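# Refit the band over the carton's corner guard

## Task

Slide the band back on so it wraps around both the corner guard and the carton, with the guard sitting in its proper spot once you finish and the carton resting flat and level.

## Robot and tools

Robot: two arms facing each other across a table, left_arm and right_arm. Each has six joints and a parallel two-finger gripper. left_arm's base sits on the +y side at (+0.160, +0.467, +0.066) m, and right_arm's base sits at (-0.010, -0.451, +0.122) m. Arm names do not match the image sides. In the scene frame the origin is the table centre, +z points up and the table top is at z = +0.020 m.

Frames: each arm reports its hand pose, velocities and wrist-camera pose in its own base frame. Fixed cameras and the table use the scene frame. Offsets you command are taken along the current Hand target's own axes. On the gripper, +x is the direction the fingers point and y is the direction they open. end_effector_position is the point between the fingers, about 3-4 cm short of the tips. Only the last 1.5 cm of each finger is flat.

execute_actions(actions, cameras): actions is a list of actions. Each action holds 1 to 15 rows, and each row is one 1/30 s control step. If an action has fewer than 15 rows, its last row repeats until the 15 steps are used. A row is always 14 numbers in [-1, 1], covering both arms even if one stays still, in this order: left dx, dy, dz, rx, ry, rz, opening, then the same seven for right. dx..rz are an offset, not a pose. They count from the Hand target as it was when that action began, and every row counts from that same start, not from the row before. Scale: 1.0 = 0.6 m or 180 degrees. rx, ry, rz together form one rotation vector. Sending the same offset again moves the arm further. All-zero pose numbers re-request the current Hand target. Opening is absolute: +1 = fully open (0.080 m), -1 = closed. Empty fingers meet near -0.78. A full close takes at least about 0.6 s. An empty actions list returns camera images and the scene number. cameras takes names, ["all"] or [].

move(target, speed, blend, opening_speed, grip_force, blocking, cameras): target is one 14-number row in the same layout and scale, or a list of up to 15 such rows. Every row is an offset from the Hand targets at the start of the move, not from the previous row. The grippers travel in straight lines. speed is in m/s, from 0.002 to 4.3, default 0.25, with turning limited to twice that in rad/s. It can be one value or one per target. blend is the corner rounding in metres; 0 means stop at each corner. opening_speed is the rate of change on the -1..+1 scale per second, at least 0.2. grip_force is newtons per finger pad, 8 to 34, either one value or one per arm, and it stays set. blocking=false returns after about 0.5 s while the move keeps running. Paths do not avoid obstacles or the other arm. A move lasts at most 10 s. Its result adds a 'move:' line with an ending such as done, off_target, moving, held, blocked or fault, plus limits (paced = the pose was clipped, held = steps were withheld). done means the arm rests within 8 mm and 2 degrees of its target. Neither done nor off_target tells you about contact. blocked means the arm stopped far from its goal and is now holding still.

wait(seconds 0-10, cameras) lets the scene run while the last commands hold; a running move continues. stop(cameras) brakes a running move. zoom_image(camera, region [x0,y0,x1,y1] in pixels, at most 504x504) enlarges part of the newest image from cam_high, cam_low, cam_left_wrist or cam_right_wrist. All four cameras are 896x504. read_manual(section) returns only licence text. finished_scene(scene) ends the scene for good; call it only once the goal holds with the robot let go.

Results: each arm reports end_effector_position (m), end_effector_quat_wxyz and velocities, the Hand target (the last commanded pose after clipping, which is the base for the next offsets), Joint positions (the last value is the finger opening in m), grip_measured (on the command scale, off by up to about 2 mm), Joint torques, External joint torques (estimated outside load, which includes the weight of a held object), Tool commands, motor temperatures and Wrist depth. Wrist depth is a 7x7 grid of mm distances per wrist camera, with rows separated by ' / ' and '-' meaning no value. A 'within noise' velocity line means the arm is still. Action calls also list step positions.

Behaviour: each step the controller limits the commanded orientation to within 32 degrees of the current one. Grippers often stop short, sag or tilt, especially at long reach, so check the pose after each move and send the missing distance. To grip, command an opening about 0.08 below grip_measured at first contact. To end a push, command a target back past the gripper.

Avoid: dropping things or letting anything fall off the table, releasing parts while they move, hard hits or presses, and arm-to-arm contact, including closing one gripper on the other's fingers. Also avoid strain on the camera cables and moving near an arm's own base. Contact torque at the limits (waist 17.2, shoulder 21.3, elbow 21.3, wrist pitch 5.61, wrist yaw 5.59, wrist roll 5.24 N m) stops that arm for 10 s. Motors heat up when holding loads or reaching far; they warn at 50 °C and stop at 95 °C. Very fast joint motion causes an over-speed stop. Loose objects may occasionally be nudged by outside pushes.

Each tool is called after "Call:" by a JSON object that holds its "fn" and its "kwargs", one argument or row to a line.

## Session

Call:
{"fn": "execute_actions", "kwargs": {
  "actions": []
}}

Scene clock: 0.00 s.
left_arm: end_effector_position=(+0.1750, +0.1075, +0.1417) grip_measured=+1.000 end_effector_quat_wxyz=(+0.900, +0.170, +0.373, -0.147) | right_arm: end_effector_position=(+0.0533, -0.2894, +0.0333) grip_measured=+1.000 end_effector_quat_wxyz=(-0.433, -0.383, -0.407, +0.707)
Joint positions: left_arm=[1.053 0.994 0.716 -1.002 0.717 1.431 0.08] | right_arm=[-1.171 1.643 0.851 -0.615 0.435 0.621 0.08]
Joint velocities: within noise
Joint torques (N m): no reading
External joint torques (N m): no reading
Motor temperatures (°C): left_arm=[40 44 41 37 43 33] | right_arm=[41 33 36 39 42 44]
Heat: left arm: hottest shoulder 44 °C (+0.0 °C/min); right arm: hottest wrist roll 44 °C (+0.0 °C/min).
Wrist depth (mm): cam_left_wrist=[- 1829 429 380 354 322 296 / 1705 1530 380 352 327 302 282 / 1539 1530 346 326 305 285 269 / 1402 1379 319 303 285 268 253 / 1256 1314 288 285 268 250 240 / - 79 253 267 251 - 76 / - - 256 250 238 - -] | cam_right_wrist=[894 940 992 1078 1169 1250 - / 877 925 996 218 240 258 - / 842 178 188 199 234 253 1199 / 164 178 202 200 210 250 1205 / 178 187 199 206 206 244 1351 / 177 74 196 206 204 91 - / - 69 194 205 202 82 -]
Hand target: left_arm +0.1756, +0.1079, +0.1433; +0.900, +0.173, +0.372, -0.146 | right_arm +0.0538, -0.2911, +0.0355; -0.435, -0.382, -0.403, +0.708
Tool commands: left_gripper/opening=+1.0 right_gripper/opening=+1.0

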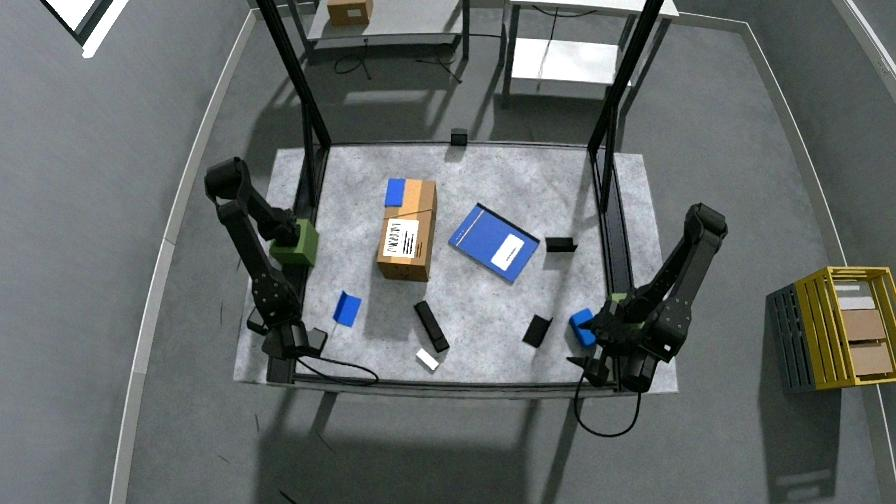

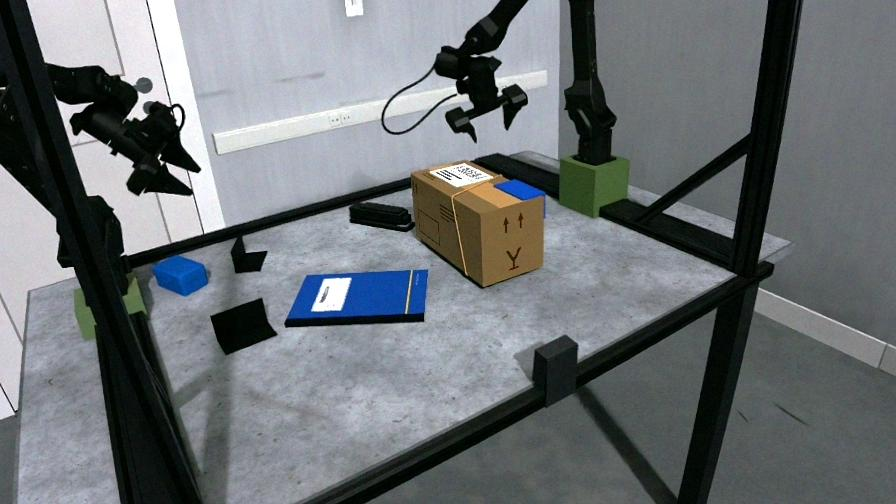

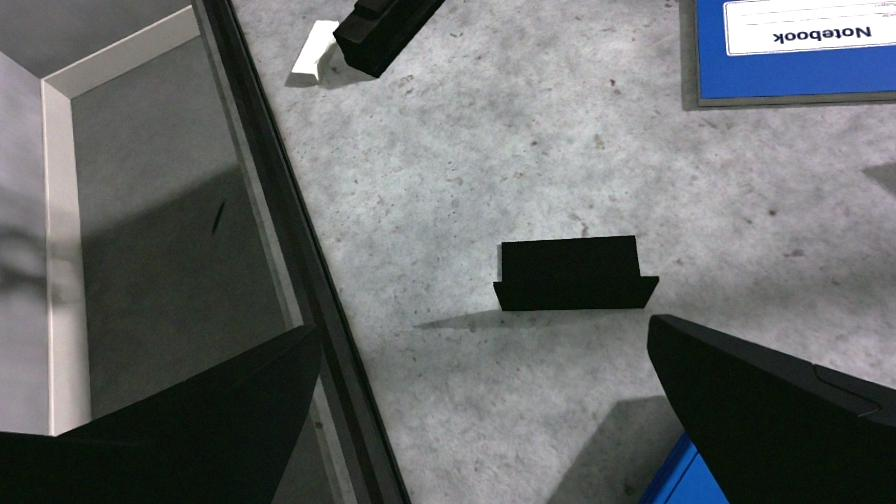

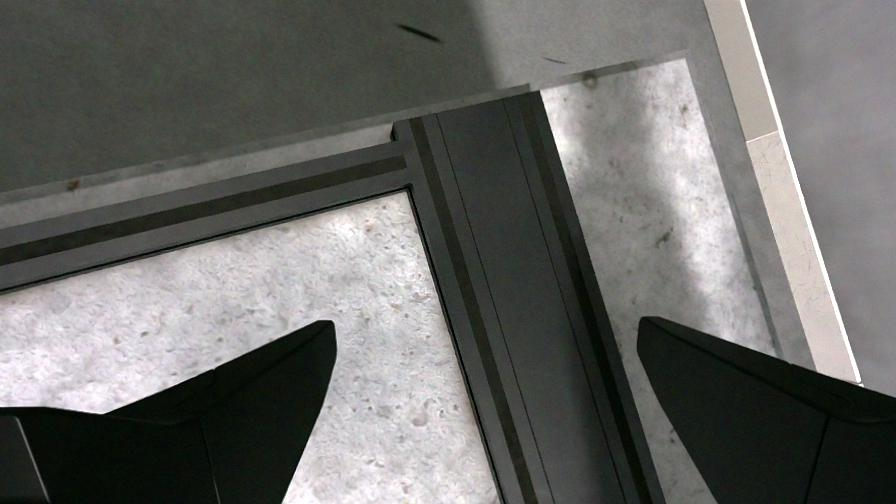

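Call:
{"fn": "zoom_image", "kwargs": {
  "camera": "cam_high",
  "region": [340, 160, 480, 300]
}}

Call:
{"fn": "zoom_image", "kwargs": {
  "camera": "cam_low",
  "region": [380, 130, 580, 300]
}}

Call:
{"fn": "zoom_image", "kwargs": {
  "camera": "cam_high",
  "region": [300, 260, 480, 390]
}}

Scaled by 3.600.

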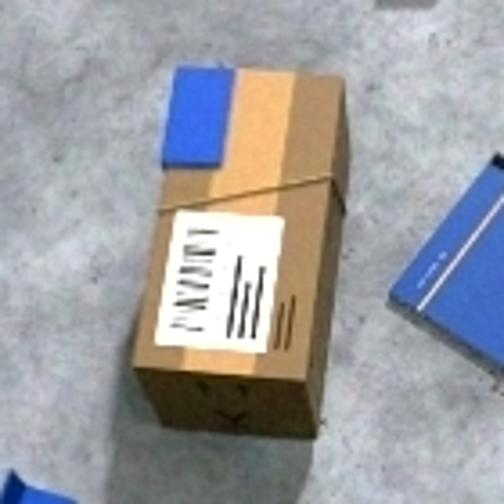

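Scaled by 2.520.

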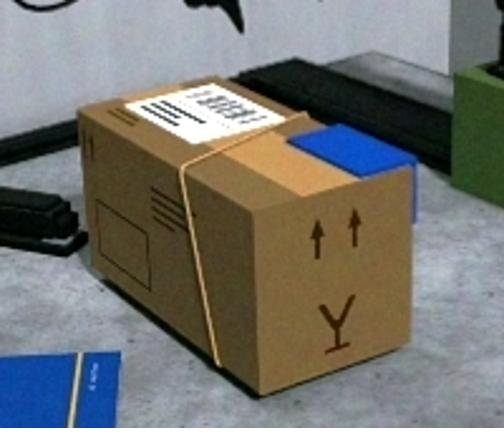

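Scaled by 2.800.

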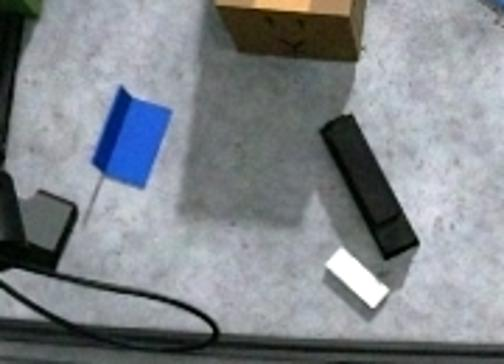

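Call:
{"fn": "move", "kwargs": {
  "target": [
    [0.07,-0.18,0.2,-0.066,-0.04,0.031,1,-0.499,0.147,-0.137,-0.24,-0.068,0.18,1],
    [0.141,-0.361,0.407,-0.132,-0.081,0.062,1,-0.644,-0.024,-0.455,-0.483,-0.136,0.360,1]
  ],
  "blend": [0.06,0],
  "speed": 0.3,
  "cameras": ["all"]
}}

Scene clock: 94.10 s.
left_arm: end_effector_position=(+0.2977, -0.1982, +0.1971) grip_measured=+1.000 end_effector_quat_wxyz=(+0.965, +0.003, +0.263, -0.001) | right_arm: end_effector_position=(+0.2192, +0.0788, +0.2800) grip_measured=+1.000 end_effector_quat_wxyz=(+0.906, +0.000, +0.423, +0.000)
Joint positions: left_arm=[-0.867 1.345 0.939 -0.333 -0.716 -0.533 0.08] | right_arm=[0.571 1.034 1.291 -1.214 0.354 0.457 0.08]
Joint torques (N m): left_arm=[0.08 -3.3 6.92 1.31 -0.49 -0.04] | right_arm=[0.25 -2.29 4.57 1.47 0.26 0.13]
External joint torques (N m): left_arm=[0.08 1.38 0.61 0.05 -0.21 -0.04] | right_arm=[0.26 -0.44 -0.98 0.31 0.08 0.13]
Heat: left arm: hottest elbow 45 °C (+2.0 °C/min); right arm: hottest wrist roll 43 °C (-1.0 °C/min).
Wrist depth (mm): cam_left_wrist=[- 664 738 382 613 713 1912 / 1597 580 341 326 317 537 1956 / 1450 507 368 342 336 464 467 / 433 423 417 397 394 404 397 / 385 381 378 370 362 357 352 / 358 80 324 327 323 - 76 / - - 300 291 287 - -] | cam_right_wrist=[1399 1691 628 628 617 615 1469 / 1320 1610 582 569 575 564 1442 / 1375 1451 534 527 523 525 533 / 1359 1351 504 350 347 457 484 / 1299 483 466 335 332 455 457 / 1231 74 430 445 435 90 440 / - 70 412 417 409 78 -]
Hand target: left_arm +0.2995, -0.2003, +0.2008; +0.966, +0.000, +0.259, +0.000 | right_arm +0.2195, +0.0793, +0.2794; +0.907, +0.000, +0.422, +0.000
Off the commanded pose: left_arm 0.005 m, 1 deg | right_arm 0.001 m, 0 deg.
move: done

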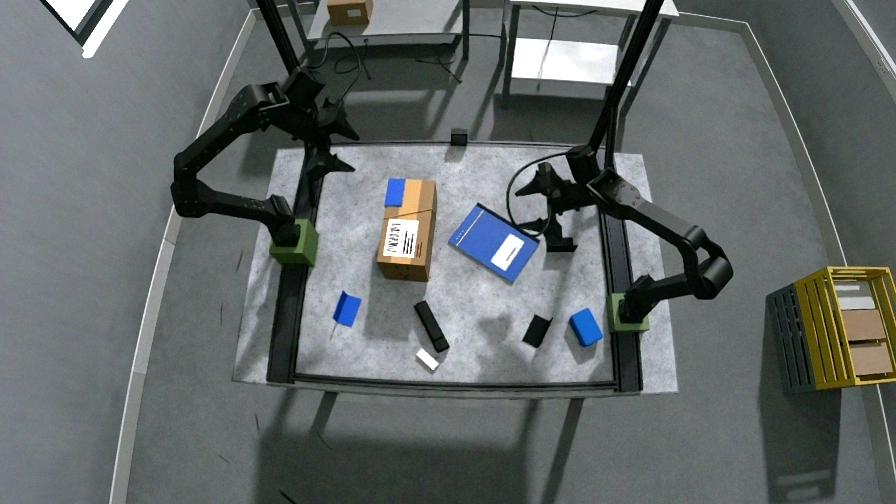

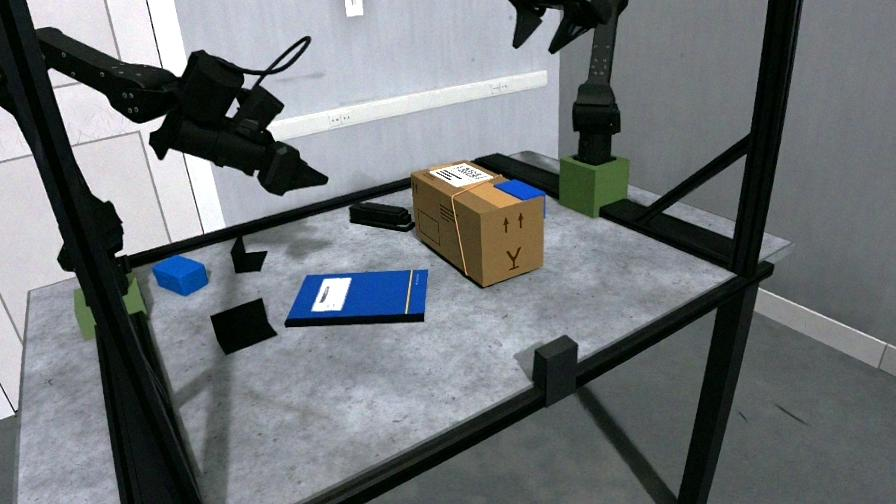

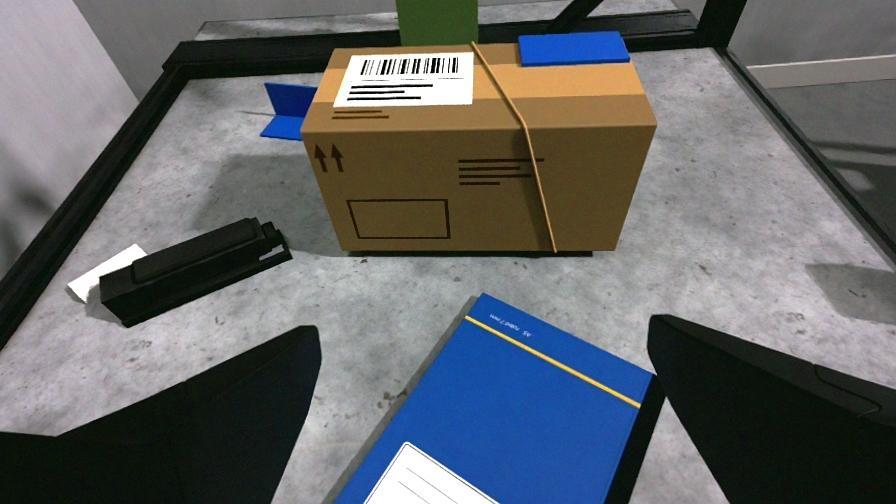

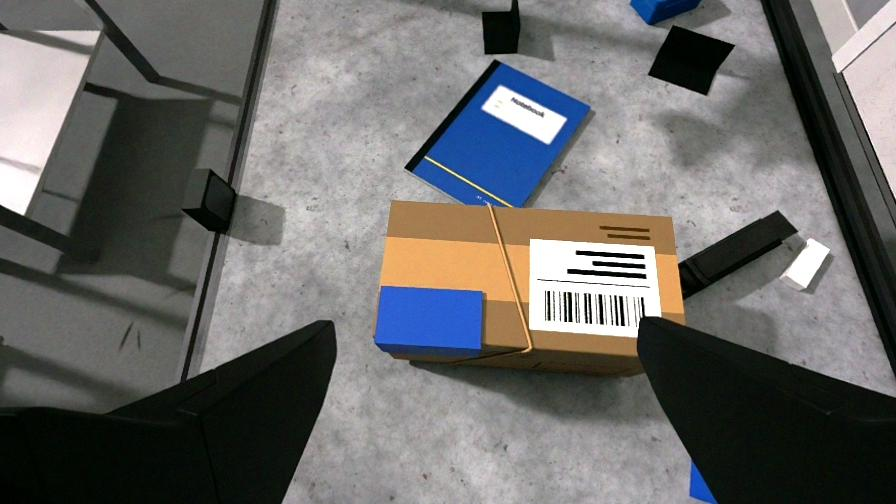

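Call:
{"fn": "zoom_image", "kwargs": {
  "camera": "cam_right_wrist",
  "region": [360, 190, 700, 390]
}}

Call:
{"fn": "zoom_image", "kwargs": {
  "camera": "cam_left_wrist",
  "region": [400, 20, 680, 270]
}}

Scaled by 1.482.

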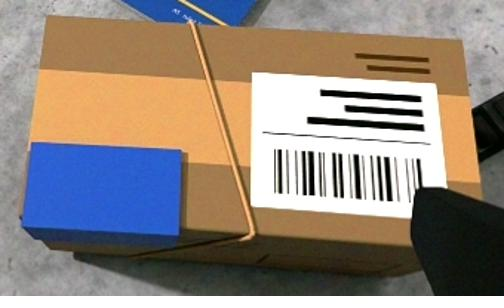

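Scaled by 1.800.

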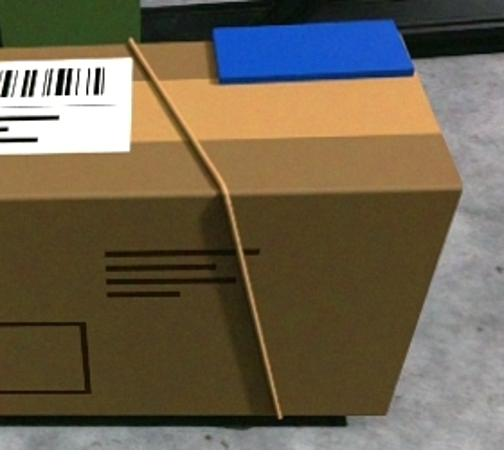

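Call:
{"fn": "move", "kwargs": {
  "target": [0,0,0,0,0,0,1,0.313,-0.06,-0.12,0,0.1667,0,-0.2],
  "speed": 0.25,
  "cameras": ["cam_right_wrist","cam_left_wrist","cam_low"]
}}

Scene clock: 171.43 s.
left_arm: end_effector_position=(+0.2977, -0.1982, +0.1970) grip_measured=+1.000 end_effector_quat_wxyz=(+0.965, +0.003, +0.263, -0.001) | right_arm: end_effector_position=(+0.2852, +0.0435, +0.0912) grip_measured=-0.197 end_effector_quat_wxyz=(+0.768, -0.001, +0.640, -0.001)
Joint positions: left_arm=[-0.867 1.346 0.939 -0.333 -0.717 -0.533 0.08] | right_arm=[0.168 1.515 1.03 -0.908 0.033 0.165 0.026]
Joint torques (N m): left_arm=[-0.07 -3.41 6.87 1.3 -0.55 -0.06] | right_arm=[-0.25 -4.97 4.69 0.66 -0.15 -0.04]
External joint torques (N m): left_arm=[-0.06 1.29 0.52 0.02 -0.27 -0.06] | right_arm=[-0.26 0.15 -0.85 0.05 -0.17 -0.04]
Motor temperatures (°C): left_arm=[37 44 47 40 42 33] | right_arm=[40 35 42 44 41 43]
Heat: left arm: hottest elbow 47 °C (+1.0 °C/min); right arm: hottest wrist pitch 44 °C (+2.0 °C/min).
Wrist depth (mm): cam_left_wrist=[- 678 647 378 697 719 1842 / - 602 343 326 314 539 1777 / 1530 510 371 339 334 464 481 / 447 440 412 406 393 406 395 / 386 382 380 370 370 360 351 / 357 80 323 327 312 - 76 / - - 302 291 288 - -] | cam_right_wrist=[253 119 119 118 118 117 117 / 261 123 122 121 120 120 119 / 265 126 125 124 124 123 121 / 271 125 125 126 126 125 124 / 279 129 127 130 129 129 128 / 284 282 - 278 81 131 130 / - - - 287 76 - -]
Hand target: left_arm +0.2995, -0.2003, +0.2008; +0.966, +0.000, +0.259, +0.000 | right_arm +0.2853, +0.0432, +0.0892; +0.766, +0.000, +0.642, +0.000
Off the commanded pose: left_arm 0.005 m, 1 deg | right_arm 0.002 m, 0 deg.
move: done
Images, in order (width x height): cam_low 896x504, cam_left_wrist 896x504, cam_right_wrist 896x504.

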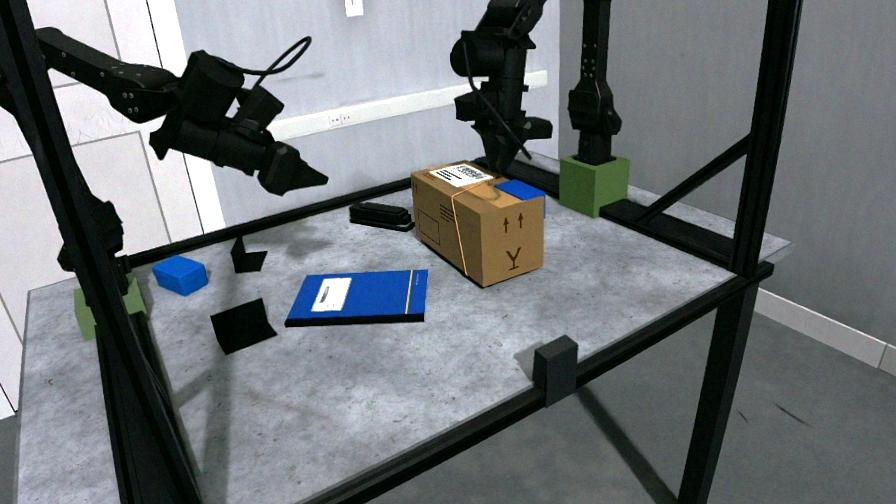

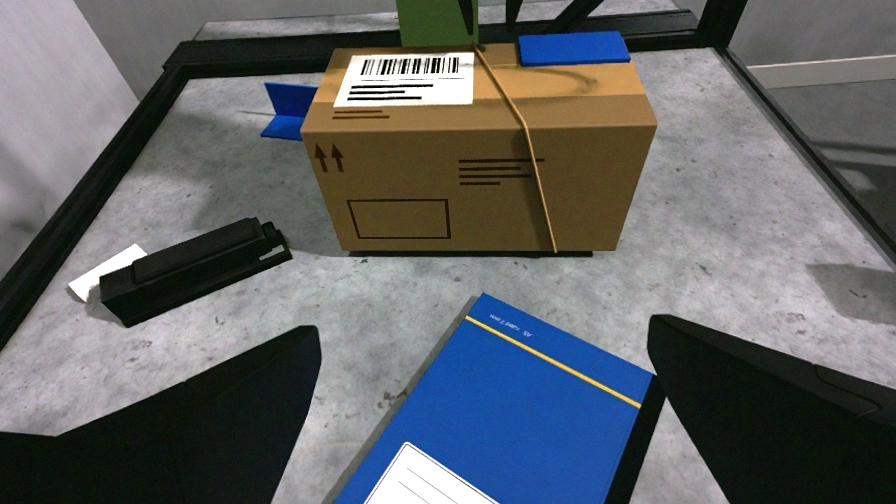

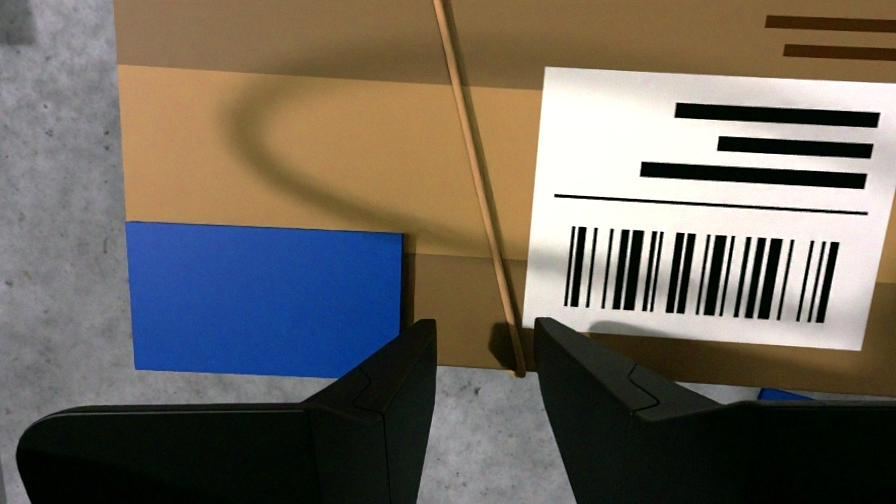

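Call:
{"fn": "move", "kwargs": {
  "target": [0,0,0,0,0,0,1,0.026,-0.0133,-0.0165,0,0,0,-0.2],
  "speed": 0.06,
  "cameras": ["cam_right_wrist"]
}}

Call:
{"fn": "zoom_image", "kwargs": {
  "camera": "cam_right_wrist",
  "region": [380, 250, 640, 430]
}}

Scene clock: 191.30 s.
left_arm: end_effector_position=(+0.2977, -0.1982, +0.1970) grip_measured=+1.000 end_effector_quat_wxyz=(+0.965, +0.003, +0.263, -0.001) | right_arm: end_effector_position=(+0.2807, +0.0364, +0.0747) grip_measured=-0.197 end_effector_quat_wxyz=(+0.768, -0.001, +0.641, +0.000)
Joint positions: left_arm=[-0.867 1.346 0.939 -0.333 -0.717 -0.533 0.08] | right_arm=[0.143 1.512 0.959 -0.841 0.026 0.14 0.026]
Joint torques (N m): left_arm=[-0.17 -3.39 6.87 1.35 -0.57 -0.07] | right_arm=[-0.43 -5.86 3.5 0.91 -0.11 -0.06]
External joint torques (N m): left_arm=[-0.18 1.3 0.58 0.09 -0.28 -0.07] | right_arm=[-0.39 -0.9 -1.92 0.3 -0.13 -0.06]
Heat: left arm: hottest elbow 48 °C (+1.0 °C/min); right arm: hottest wrist roll 43 °C (+0.0 °C/min).
Wrist depth (mm): cam_left_wrist=[1450 769 695 375 - 614 1694 / - 601 343 324 317 538 1842 / 1294 505 370 342 337 462 480 / 440 461 412 397 393 403 397 / 384 384 377 367 364 356 352 / 361 80 324 327 318 - 76 / - - 300 293 306 - -] | cam_right_wrist=[106 105 104 103 103 102 102 / 108 108 107 106 105 105 104 / 111 110 110 108 108 107 106 / - 110 109 111 110 110 109 / 112 112 111 113 112 112 112 / 268 114 113 263 81 114 113 / - - - 269 75 - -]
Hand target: left_arm +0.2995, -0.2003, +0.2008; +0.966, +0.000, +0.259, +0.000 | right_arm +0.2782, +0.0352, +0.0722; +0.766, +0.001, +0.642, +0.000
Off the commanded pose: left_arm 0.005 m, 1 deg | right_arm 0.004 m, 0 deg.
move: done
Images, in order (width x height): cam_right_wrist 896x504.

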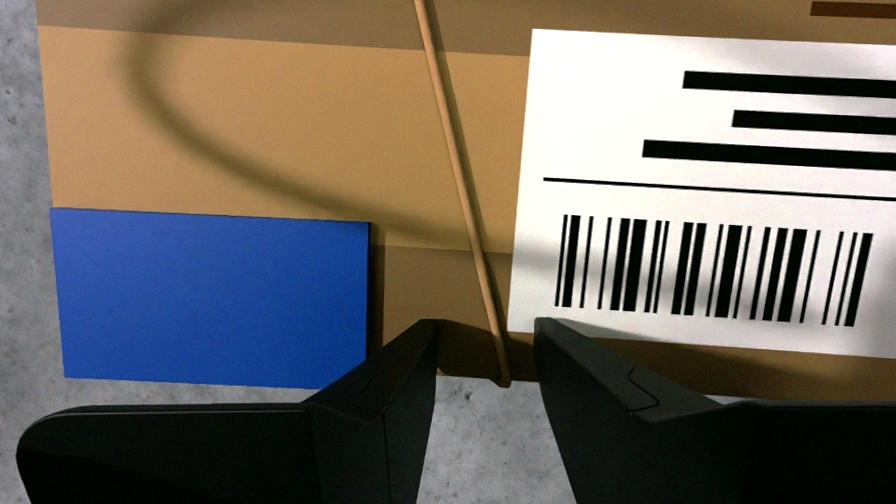

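Scaled by 1.938.

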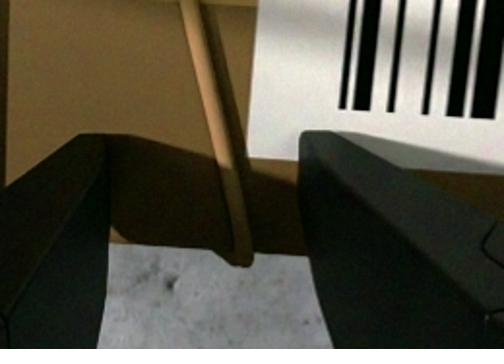

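Call:
{"fn": "move", "kwargs": {
  "target": [
    [0,0,0,0,0,0,1,0.006,-0.0045,-0.001,0,0,0,-0.2],
    [0,0,0,0,0,0,1,0.006,-0.0045,-0.001,0,0,0,-1]
  ],
  "speed": 0.04,
  "opening_speed": 0.8,
  "cameras": ["cam_right_wrist"]
}}

Call:
{"fn": "zoom_image", "kwargs": {
  "camera": "cam_right_wrist",
  "region": [380, 250, 640, 430]
}}

Scene clock: 203.60 s.
left_arm: end_effector_position=(+0.2977, -0.1982, +0.1970) grip_measured=+1.000 end_effector_quat_wxyz=(+0.965, +0.003, +0.263, -0.001) | right_arm: end_effector_position=(+0.2829, +0.0341, +0.0745) grip_measured=-0.766 end_effector_quat_wxyz=(+0.773, +0.001, +0.635, +0.002)
Joint positions: left_arm=[-0.867 1.346 0.939 -0.333 -0.717 -0.533 0.08] | right_arm=[0.131 1.506 0.95 -0.82 0.022 0.129 0.001]
Joint torques (N m): left_arm=[-0.26 -3.37 6.92 1.32 -0.54 -0.03] | right_arm=[-0.27 -4.92 3.11 0.54 0.02 -0.04]
External joint torques (N m): left_arm=[-0.26 1.32 0.62 0.06 -0.26 -0.03] | right_arm=[-0.27 0.06 -2.41 -0.11 0 -0.04]
Heat: left arm: hottest elbow 48 °C (+1.0 °C/min); right arm: hottest wrist roll 43 °C (+0.0 °C/min).
Wrist depth (mm): cam_left_wrist=[1502 713 668 369 678 620 - / 1493 591 345 323 315 537 1753 / - 510 370 343 333 461 447 / 436 466 415 400 393 403 396 / 387 380 377 371 365 357 353 / 359 80 322 327 315 - 76 / - - 304 288 287 - -] | cam_right_wrist=[107 107 106 105 104 103 103 / 110 109 108 107 107 105 104 / 112 111 111 110 108 107 107 / - 111 110 112 111 110 109 / 113 113 112 113 113 112 111 / 116 115 114 - 77 114 113 / - - - - - - -]
Hand target: left_arm +0.2995, -0.2003, +0.2008; +0.966, +0.000, +0.259, +0.000 | right_arm +0.2783, +0.0326, +0.0686; +0.767, +0.000, +0.642, +0.000
Off the commanded pose: left_arm 0.005 m, 1 deg | right_arm 0.008 m, 1 deg.
move: done
Images, in order (width x height): cam_right_wrist 896x504.

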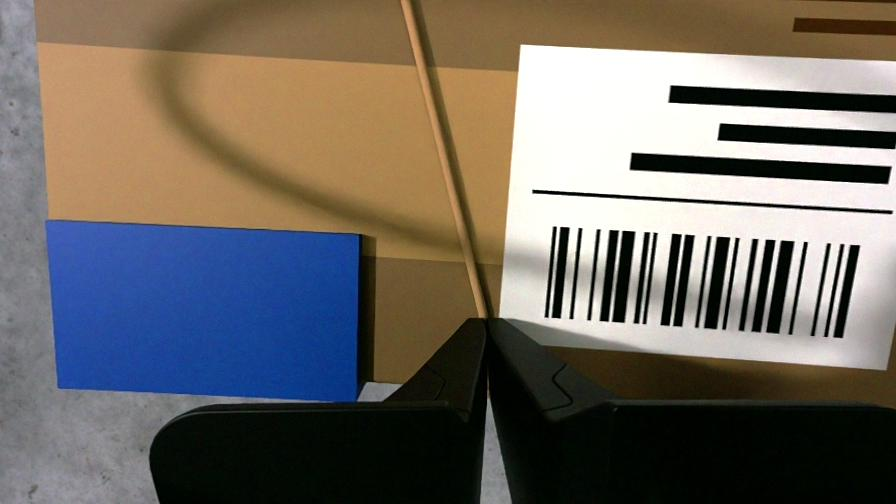

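Scaled by 1.938.

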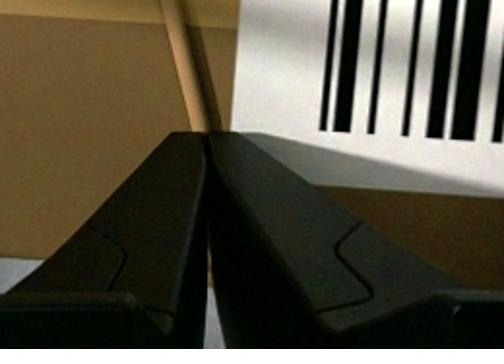

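Call:
{"fn": "move", "kwargs": {
  "target": [0,0,0,0,0,0,1,-0.0543,0,-0.0107,0,0,0,-1],
  "speed": 0.06,
  "cameras": ["cam_right_wrist","cam_left_wrist","cam_low"]
}}

Call:
{"fn": "zoom_image", "kwargs": {
  "camera": "cam_right_wrist",
  "region": [380, 250, 640, 430]
}}

Scene clock: 212.77 s.
left_arm: end_effector_position=(+0.2977, -0.1982, +0.1970) grip_measured=+1.000 end_effector_quat_wxyz=(+0.965, +0.003, +0.263, -0.001) | right_arm: end_effector_position=(+0.2639, +0.0325, +0.0918) grip_measured=-0.766 end_effector_quat_wxyz=(+0.760, -0.001, +0.650, +0.000)
Joint positions: left_arm=[-0.867 1.346 0.939 -0.333 -0.717 -0.533 0.08] | right_arm=[0.134 1.446 0.973 -0.945 0.021 0.131 0.001]
Joint torques (N m): left_arm=[-0.15 -3.37 6.72 1.33 -0.58 -0.05] | right_arm=[0.01 -6.71 6.61 -0.41 0.05 0.12]
External joint torques (N m): left_arm=[-0.15 1.31 0.43 0.07 -0.29 -0.05] | right_arm=[0.03 -2.08 1.07 -0.97 0.03 0.12]
Heat: left arm: hottest elbow 48 °C (+1.0 °C/min); right arm: hottest wrist roll 43 °C (+0.0 °C/min).
Wrist depth (mm): cam_left_wrist=[- 1717 688 376 633 636 - / - 604 343 326 316 539 1898 / - 510 370 339 334 465 483 / 448 403 417 406 393 401 397 / 381 381 379 370 364 356 353 / 359 79 322 328 317 - 76 / - - 300 292 287 - -] | cam_right_wrist=[120 119 118 117 117 116 115 / 124 122 122 120 120 119 118 / 124 122 123 124 124 122 121 / 271 126 126 127 127 126 124 / 282 279 277 129 273 270 270 / 288 286 286 - 77 277 273 / - - - - - - -]
Hand target: left_arm +0.2995, -0.2003, +0.2008; +0.966, +0.000, +0.259, +0.000 | right_arm +0.2662, +0.0326, +0.0994; +0.766, +0.001, +0.642, +0.000
Off the commanded pose: left_arm 0.005 m, 1 deg | right_arm 0.008 m, 1 deg.
move: done
Images, in order (width x height): cam_low 896x504, cam_left_wrist 896x504, cam_right_wrist 896x504.

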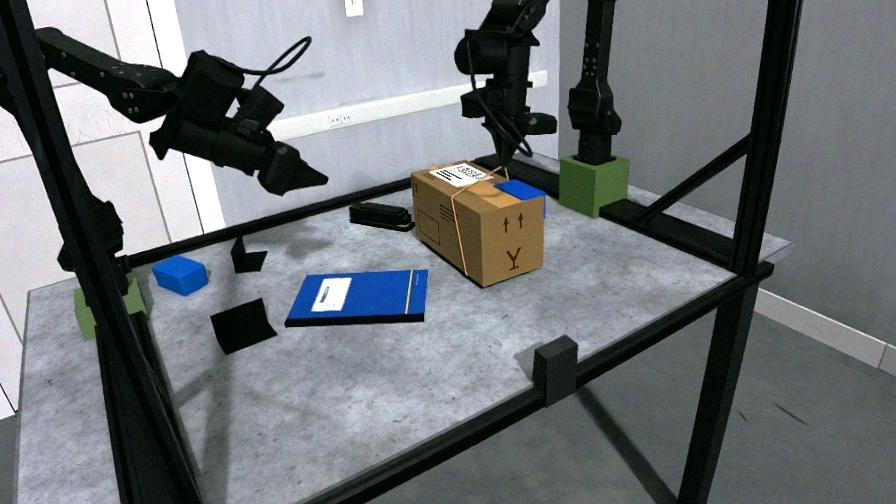

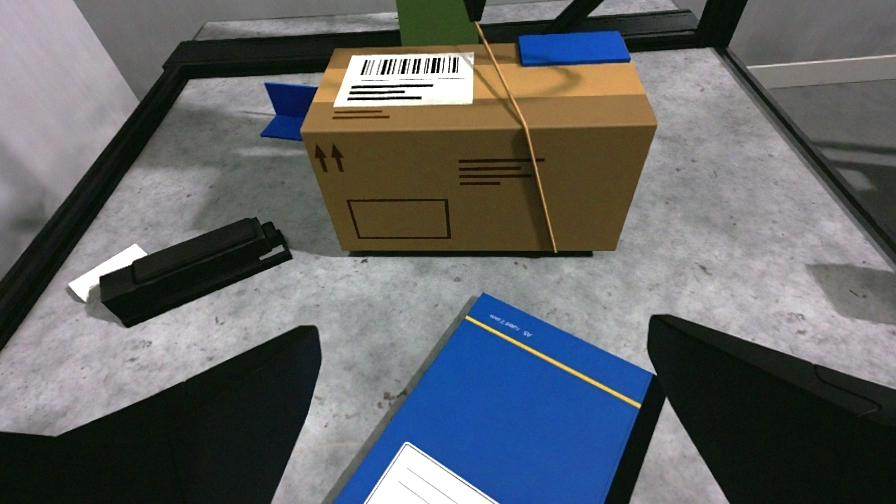

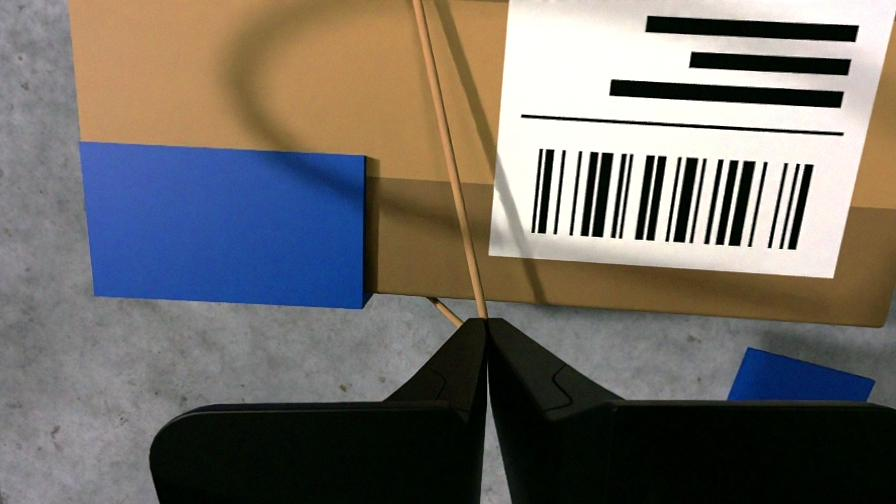

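Scaled by 1.938.

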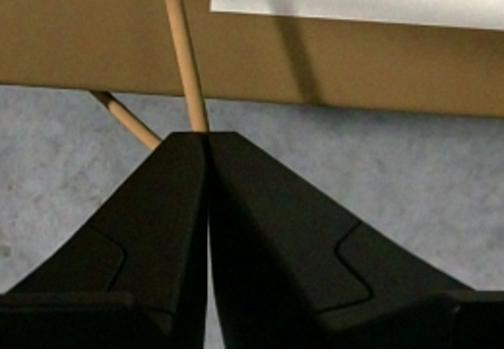

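Call:
{"fn": "move", "kwargs": {
  "target": [
    [0,0,0,0,0,0,1,-0.0147,0,-0.006,0,0,0,-1],
    [0,0,0,0,0,0,1,-0.0147,0.0883,-0.006,0,0,0,-1]
  ],
  "speed": 0.08,
  "blend": [0.005,0],
  "cameras": ["cam_right_wrist","cam_left_wrist","cam_low"]
}}

Call:
{"fn": "zoom_image", "kwargs": {
  "camera": "cam_low",
  "region": [380, 130, 580, 300]
}}

Scene clock: 231.80 s.
left_arm: end_effector_position=(+0.2977, -0.1982, +0.1970) grip_measured=+1.000 end_effector_quat_wxyz=(+0.965, +0.003, +0.263, -0.001) | right_arm: end_effector_position=(+0.2590, +0.0828, +0.1031) grip_measured=-0.766 end_effector_quat_wxyz=(+0.764, -0.001, +0.645, -0.003)
Joint positions: left_arm=[-0.867 1.346 0.939 -0.333 -0.717 -0.533 0.08] | right_arm=[0.343 1.457 1.027 -0.984 0.062 0.342 0.001]
Joint torques (N m): left_arm=[-0.14 -3.4 6.83 1.32 -0.53 -0.02] | right_arm=[0.44 -5.03 6.94 -0.34 -0.05 0.12]
External joint torques (N m): left_arm=[-0.11 1.29 0.5 0.05 -0.26 -0.03] | right_arm=[0.43 -0.3 1.4 -0.9 -0.09 0.12]
Heat: left arm: hottest elbow 48 °C (+1.0 °C/min); right arm: hottest wrist roll 43 °C (+0.0 °C/min).
Wrist depth (mm): cam_left_wrist=[- - 727 377 657 608 - / - 592 344 326 317 536 - / - 509 368 342 334 467 481 / 444 456 413 396 393 403 396 / 385 381 378 371 363 358 355 / 361 80 323 326 319 - 76 / - - 301 291 288 - -] | cam_right_wrist=[262 261 129 128 128 128 127 / 266 266 131 132 131 131 130 / 276 273 133 132 135 134 134 / 282 281 136 136 138 138 137 / 290 288 288 284 284 282 282 / 297 296 292 - 77 289 285 / - - - - - - -]
Hand target: left_arm +0.2995, -0.2003, +0.2008; +0.966, +0.000, +0.259, +0.000 | right_arm +0.2612, +0.0856, +0.1076; +0.766, +0.000, +0.642, +0.000
Off the commanded pose: left_arm 0.005 m, 1 deg | right_arm 0.006 m, 1 deg.
move: done; blend cut to 0.0048 m at target 1
Images, in order (width x height): cam_low 896x504, cam_left_wrist 896x504, cam_right_wrist 896x504.

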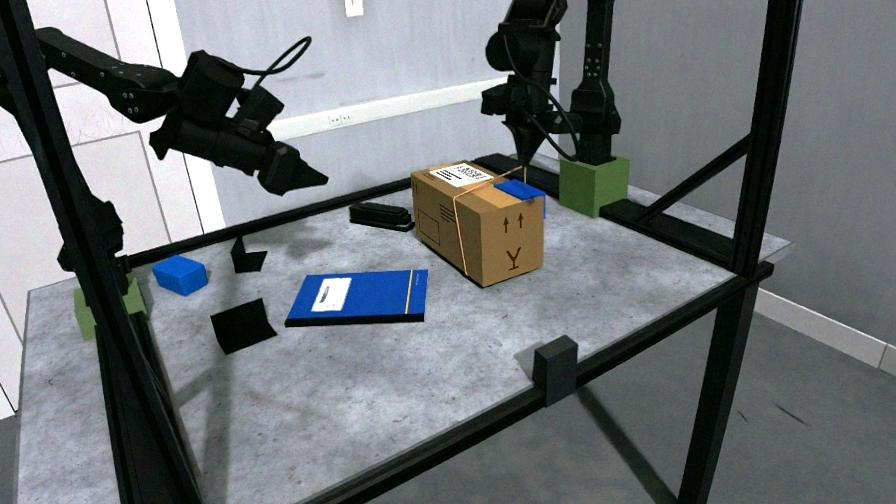

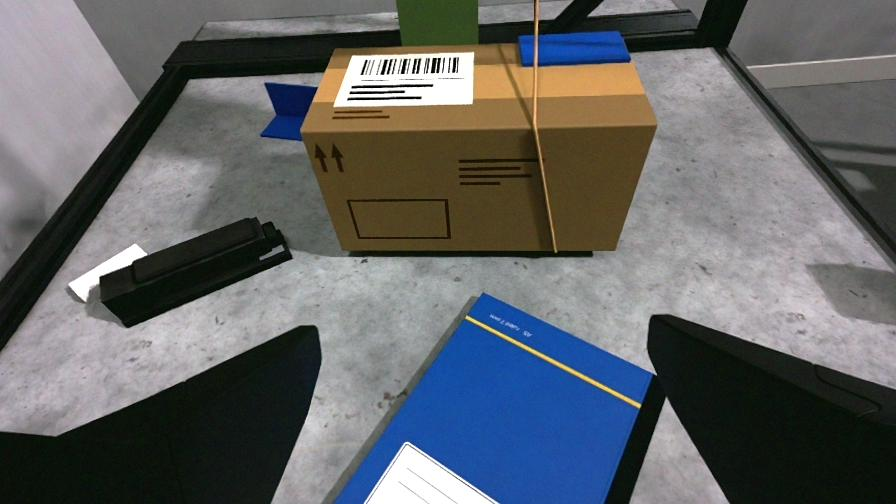

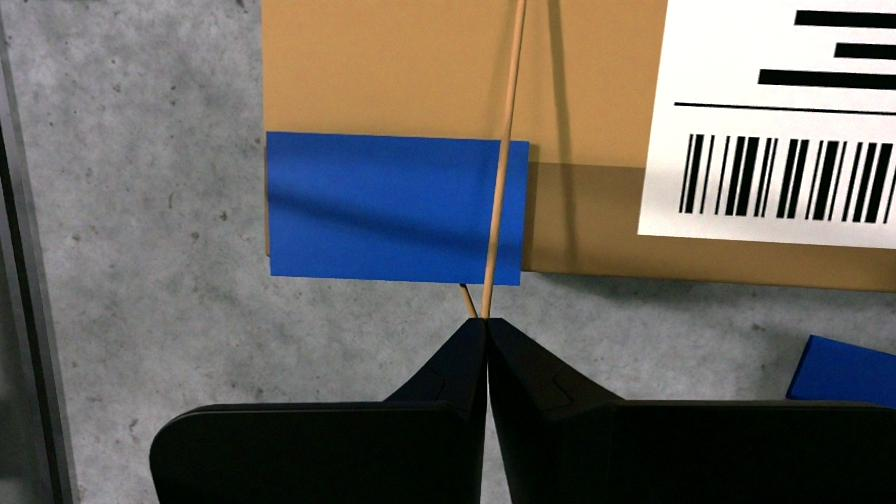

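Scaled by 2.520.

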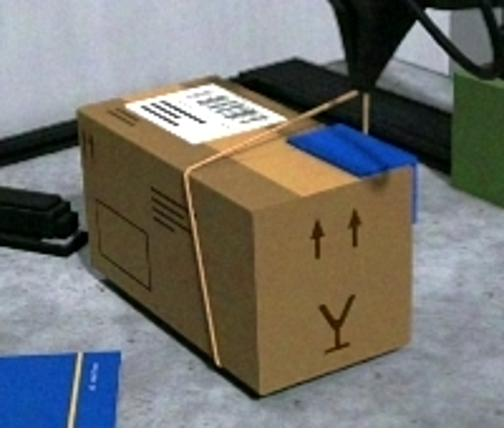

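Call:
{"fn": "move", "kwargs": {
  "target": [
    [0,0,0,0,0,0,1,0,0.0158,0,0,0,0,-1],
    [0,0,0,0,0,0,1,0.0489,0.0158,0.0218,0,0,0,-1]
  ],
  "speed": 0.06,
  "blend": [0.003,0],
  "cameras": ["cam_right_wrist","cam_left_wrist","cam_low"]
}}

Call:
{"fn": "zoom_image", "kwargs": {
  "camera": "cam_low",
  "region": [380, 130, 580, 300]
}}

Scene clock: 268.30 s.
left_arm: end_effector_position=(+0.2977, -0.1982, +0.1970) grip_measured=+1.000 end_effector_quat_wxyz=(+0.965, +0.003, +0.263, -0.001) | right_arm: end_effector_position=(+0.2799, +0.0949, +0.0833) grip_measured=-0.766 end_effector_quat_wxyz=(+0.769, +0.000, +0.640, -0.002)
Joint positions: left_arm=[-0.867 1.346 0.939 -0.333 -0.717 -0.533 0.08] | right_arm=[0.361 1.555 1.036 -0.881 0.067 0.357 0.001]
Joint torques (N m): left_arm=[-0.16 -3.29 6.88 1.32 -0.56 -0.02] | right_arm=[-0.22 -5.23 4.48 0.62 -0.2 -0.05]
External joint torques (N m): left_arm=[-0.16 1.44 0.53 0.05 -0.28 -0.02] | right_arm=[-0.22 0.15 -1.02 0.03 -0.25 -0.05]
Motor temperatures (°C): left_arm=[36 43 48 41 41 33] | right_arm=[39 36 47 40 40 43]
Heat: left arm: hottest elbow 48 °C (+0.0 °C/min); right arm: hottest elbow 47 °C (+7.1 °C/min).
Wrist depth (mm): cam_left_wrist=[- 717 671 380 362 622 - / 1450 583 343 327 315 537 1883 / - 509 370 355 337 461 449 / 437 449 416 397 393 404 393 / 385 383 378 374 374 356 352 / 359 80 323 325 314 - 76 / - - 300 291 287 - -] | cam_right_wrist=[244 244 111 111 110 110 110 / 251 248 114 113 113 112 112 / 257 254 117 116 115 115 115 / 261 261 116 115 116 118 117 / 269 267 119 118 119 121 121 / 276 273 272 - 77 268 265 / - - - - - - -]
Hand target: left_arm +0.2995, -0.2003, +0.2008; +0.966, +0.000, +0.259, +0.000 | right_arm +0.2792, +0.0950, +0.0809; +0.766, +0.000, +0.642, +0.000
Off the commanded pose: left_arm 0.005 m, 1 deg | right_arm 0.002 m, 0 deg.
move: done
Images, in order (width x height): cam_low 896x504, cam_left_wrist 896x504, cam_right_wrist 896x504.

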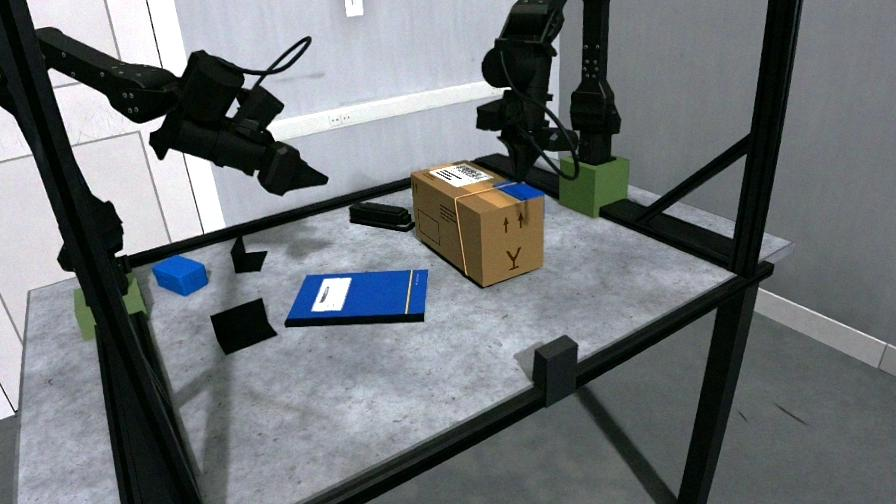

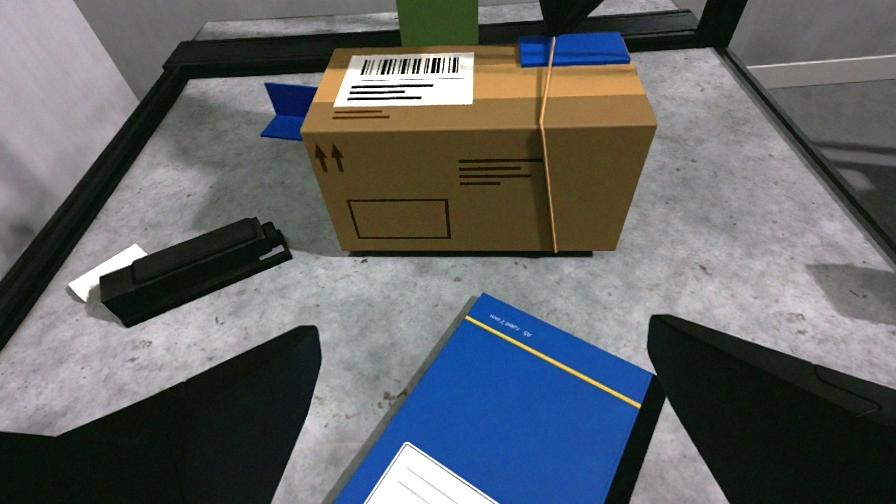

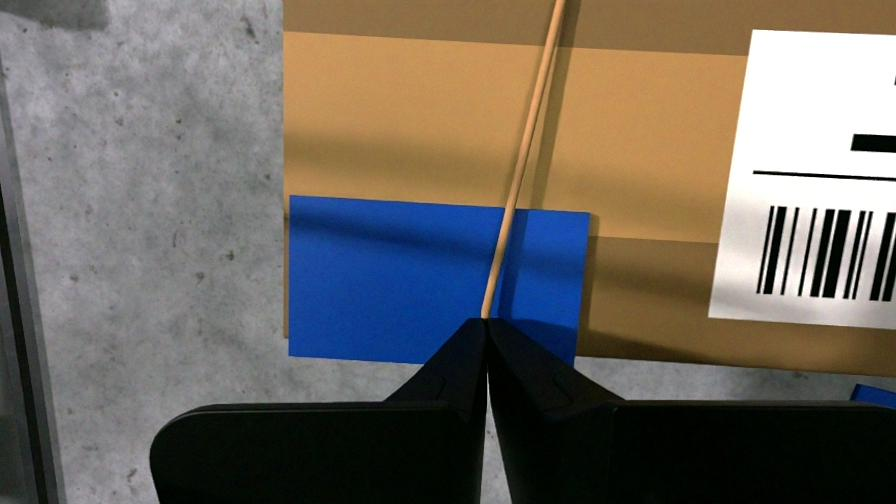

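Scaled by 2.520.

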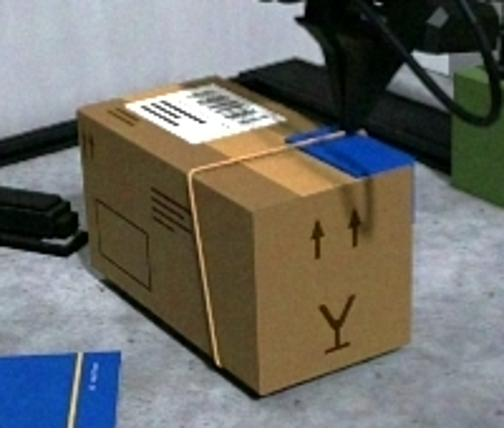

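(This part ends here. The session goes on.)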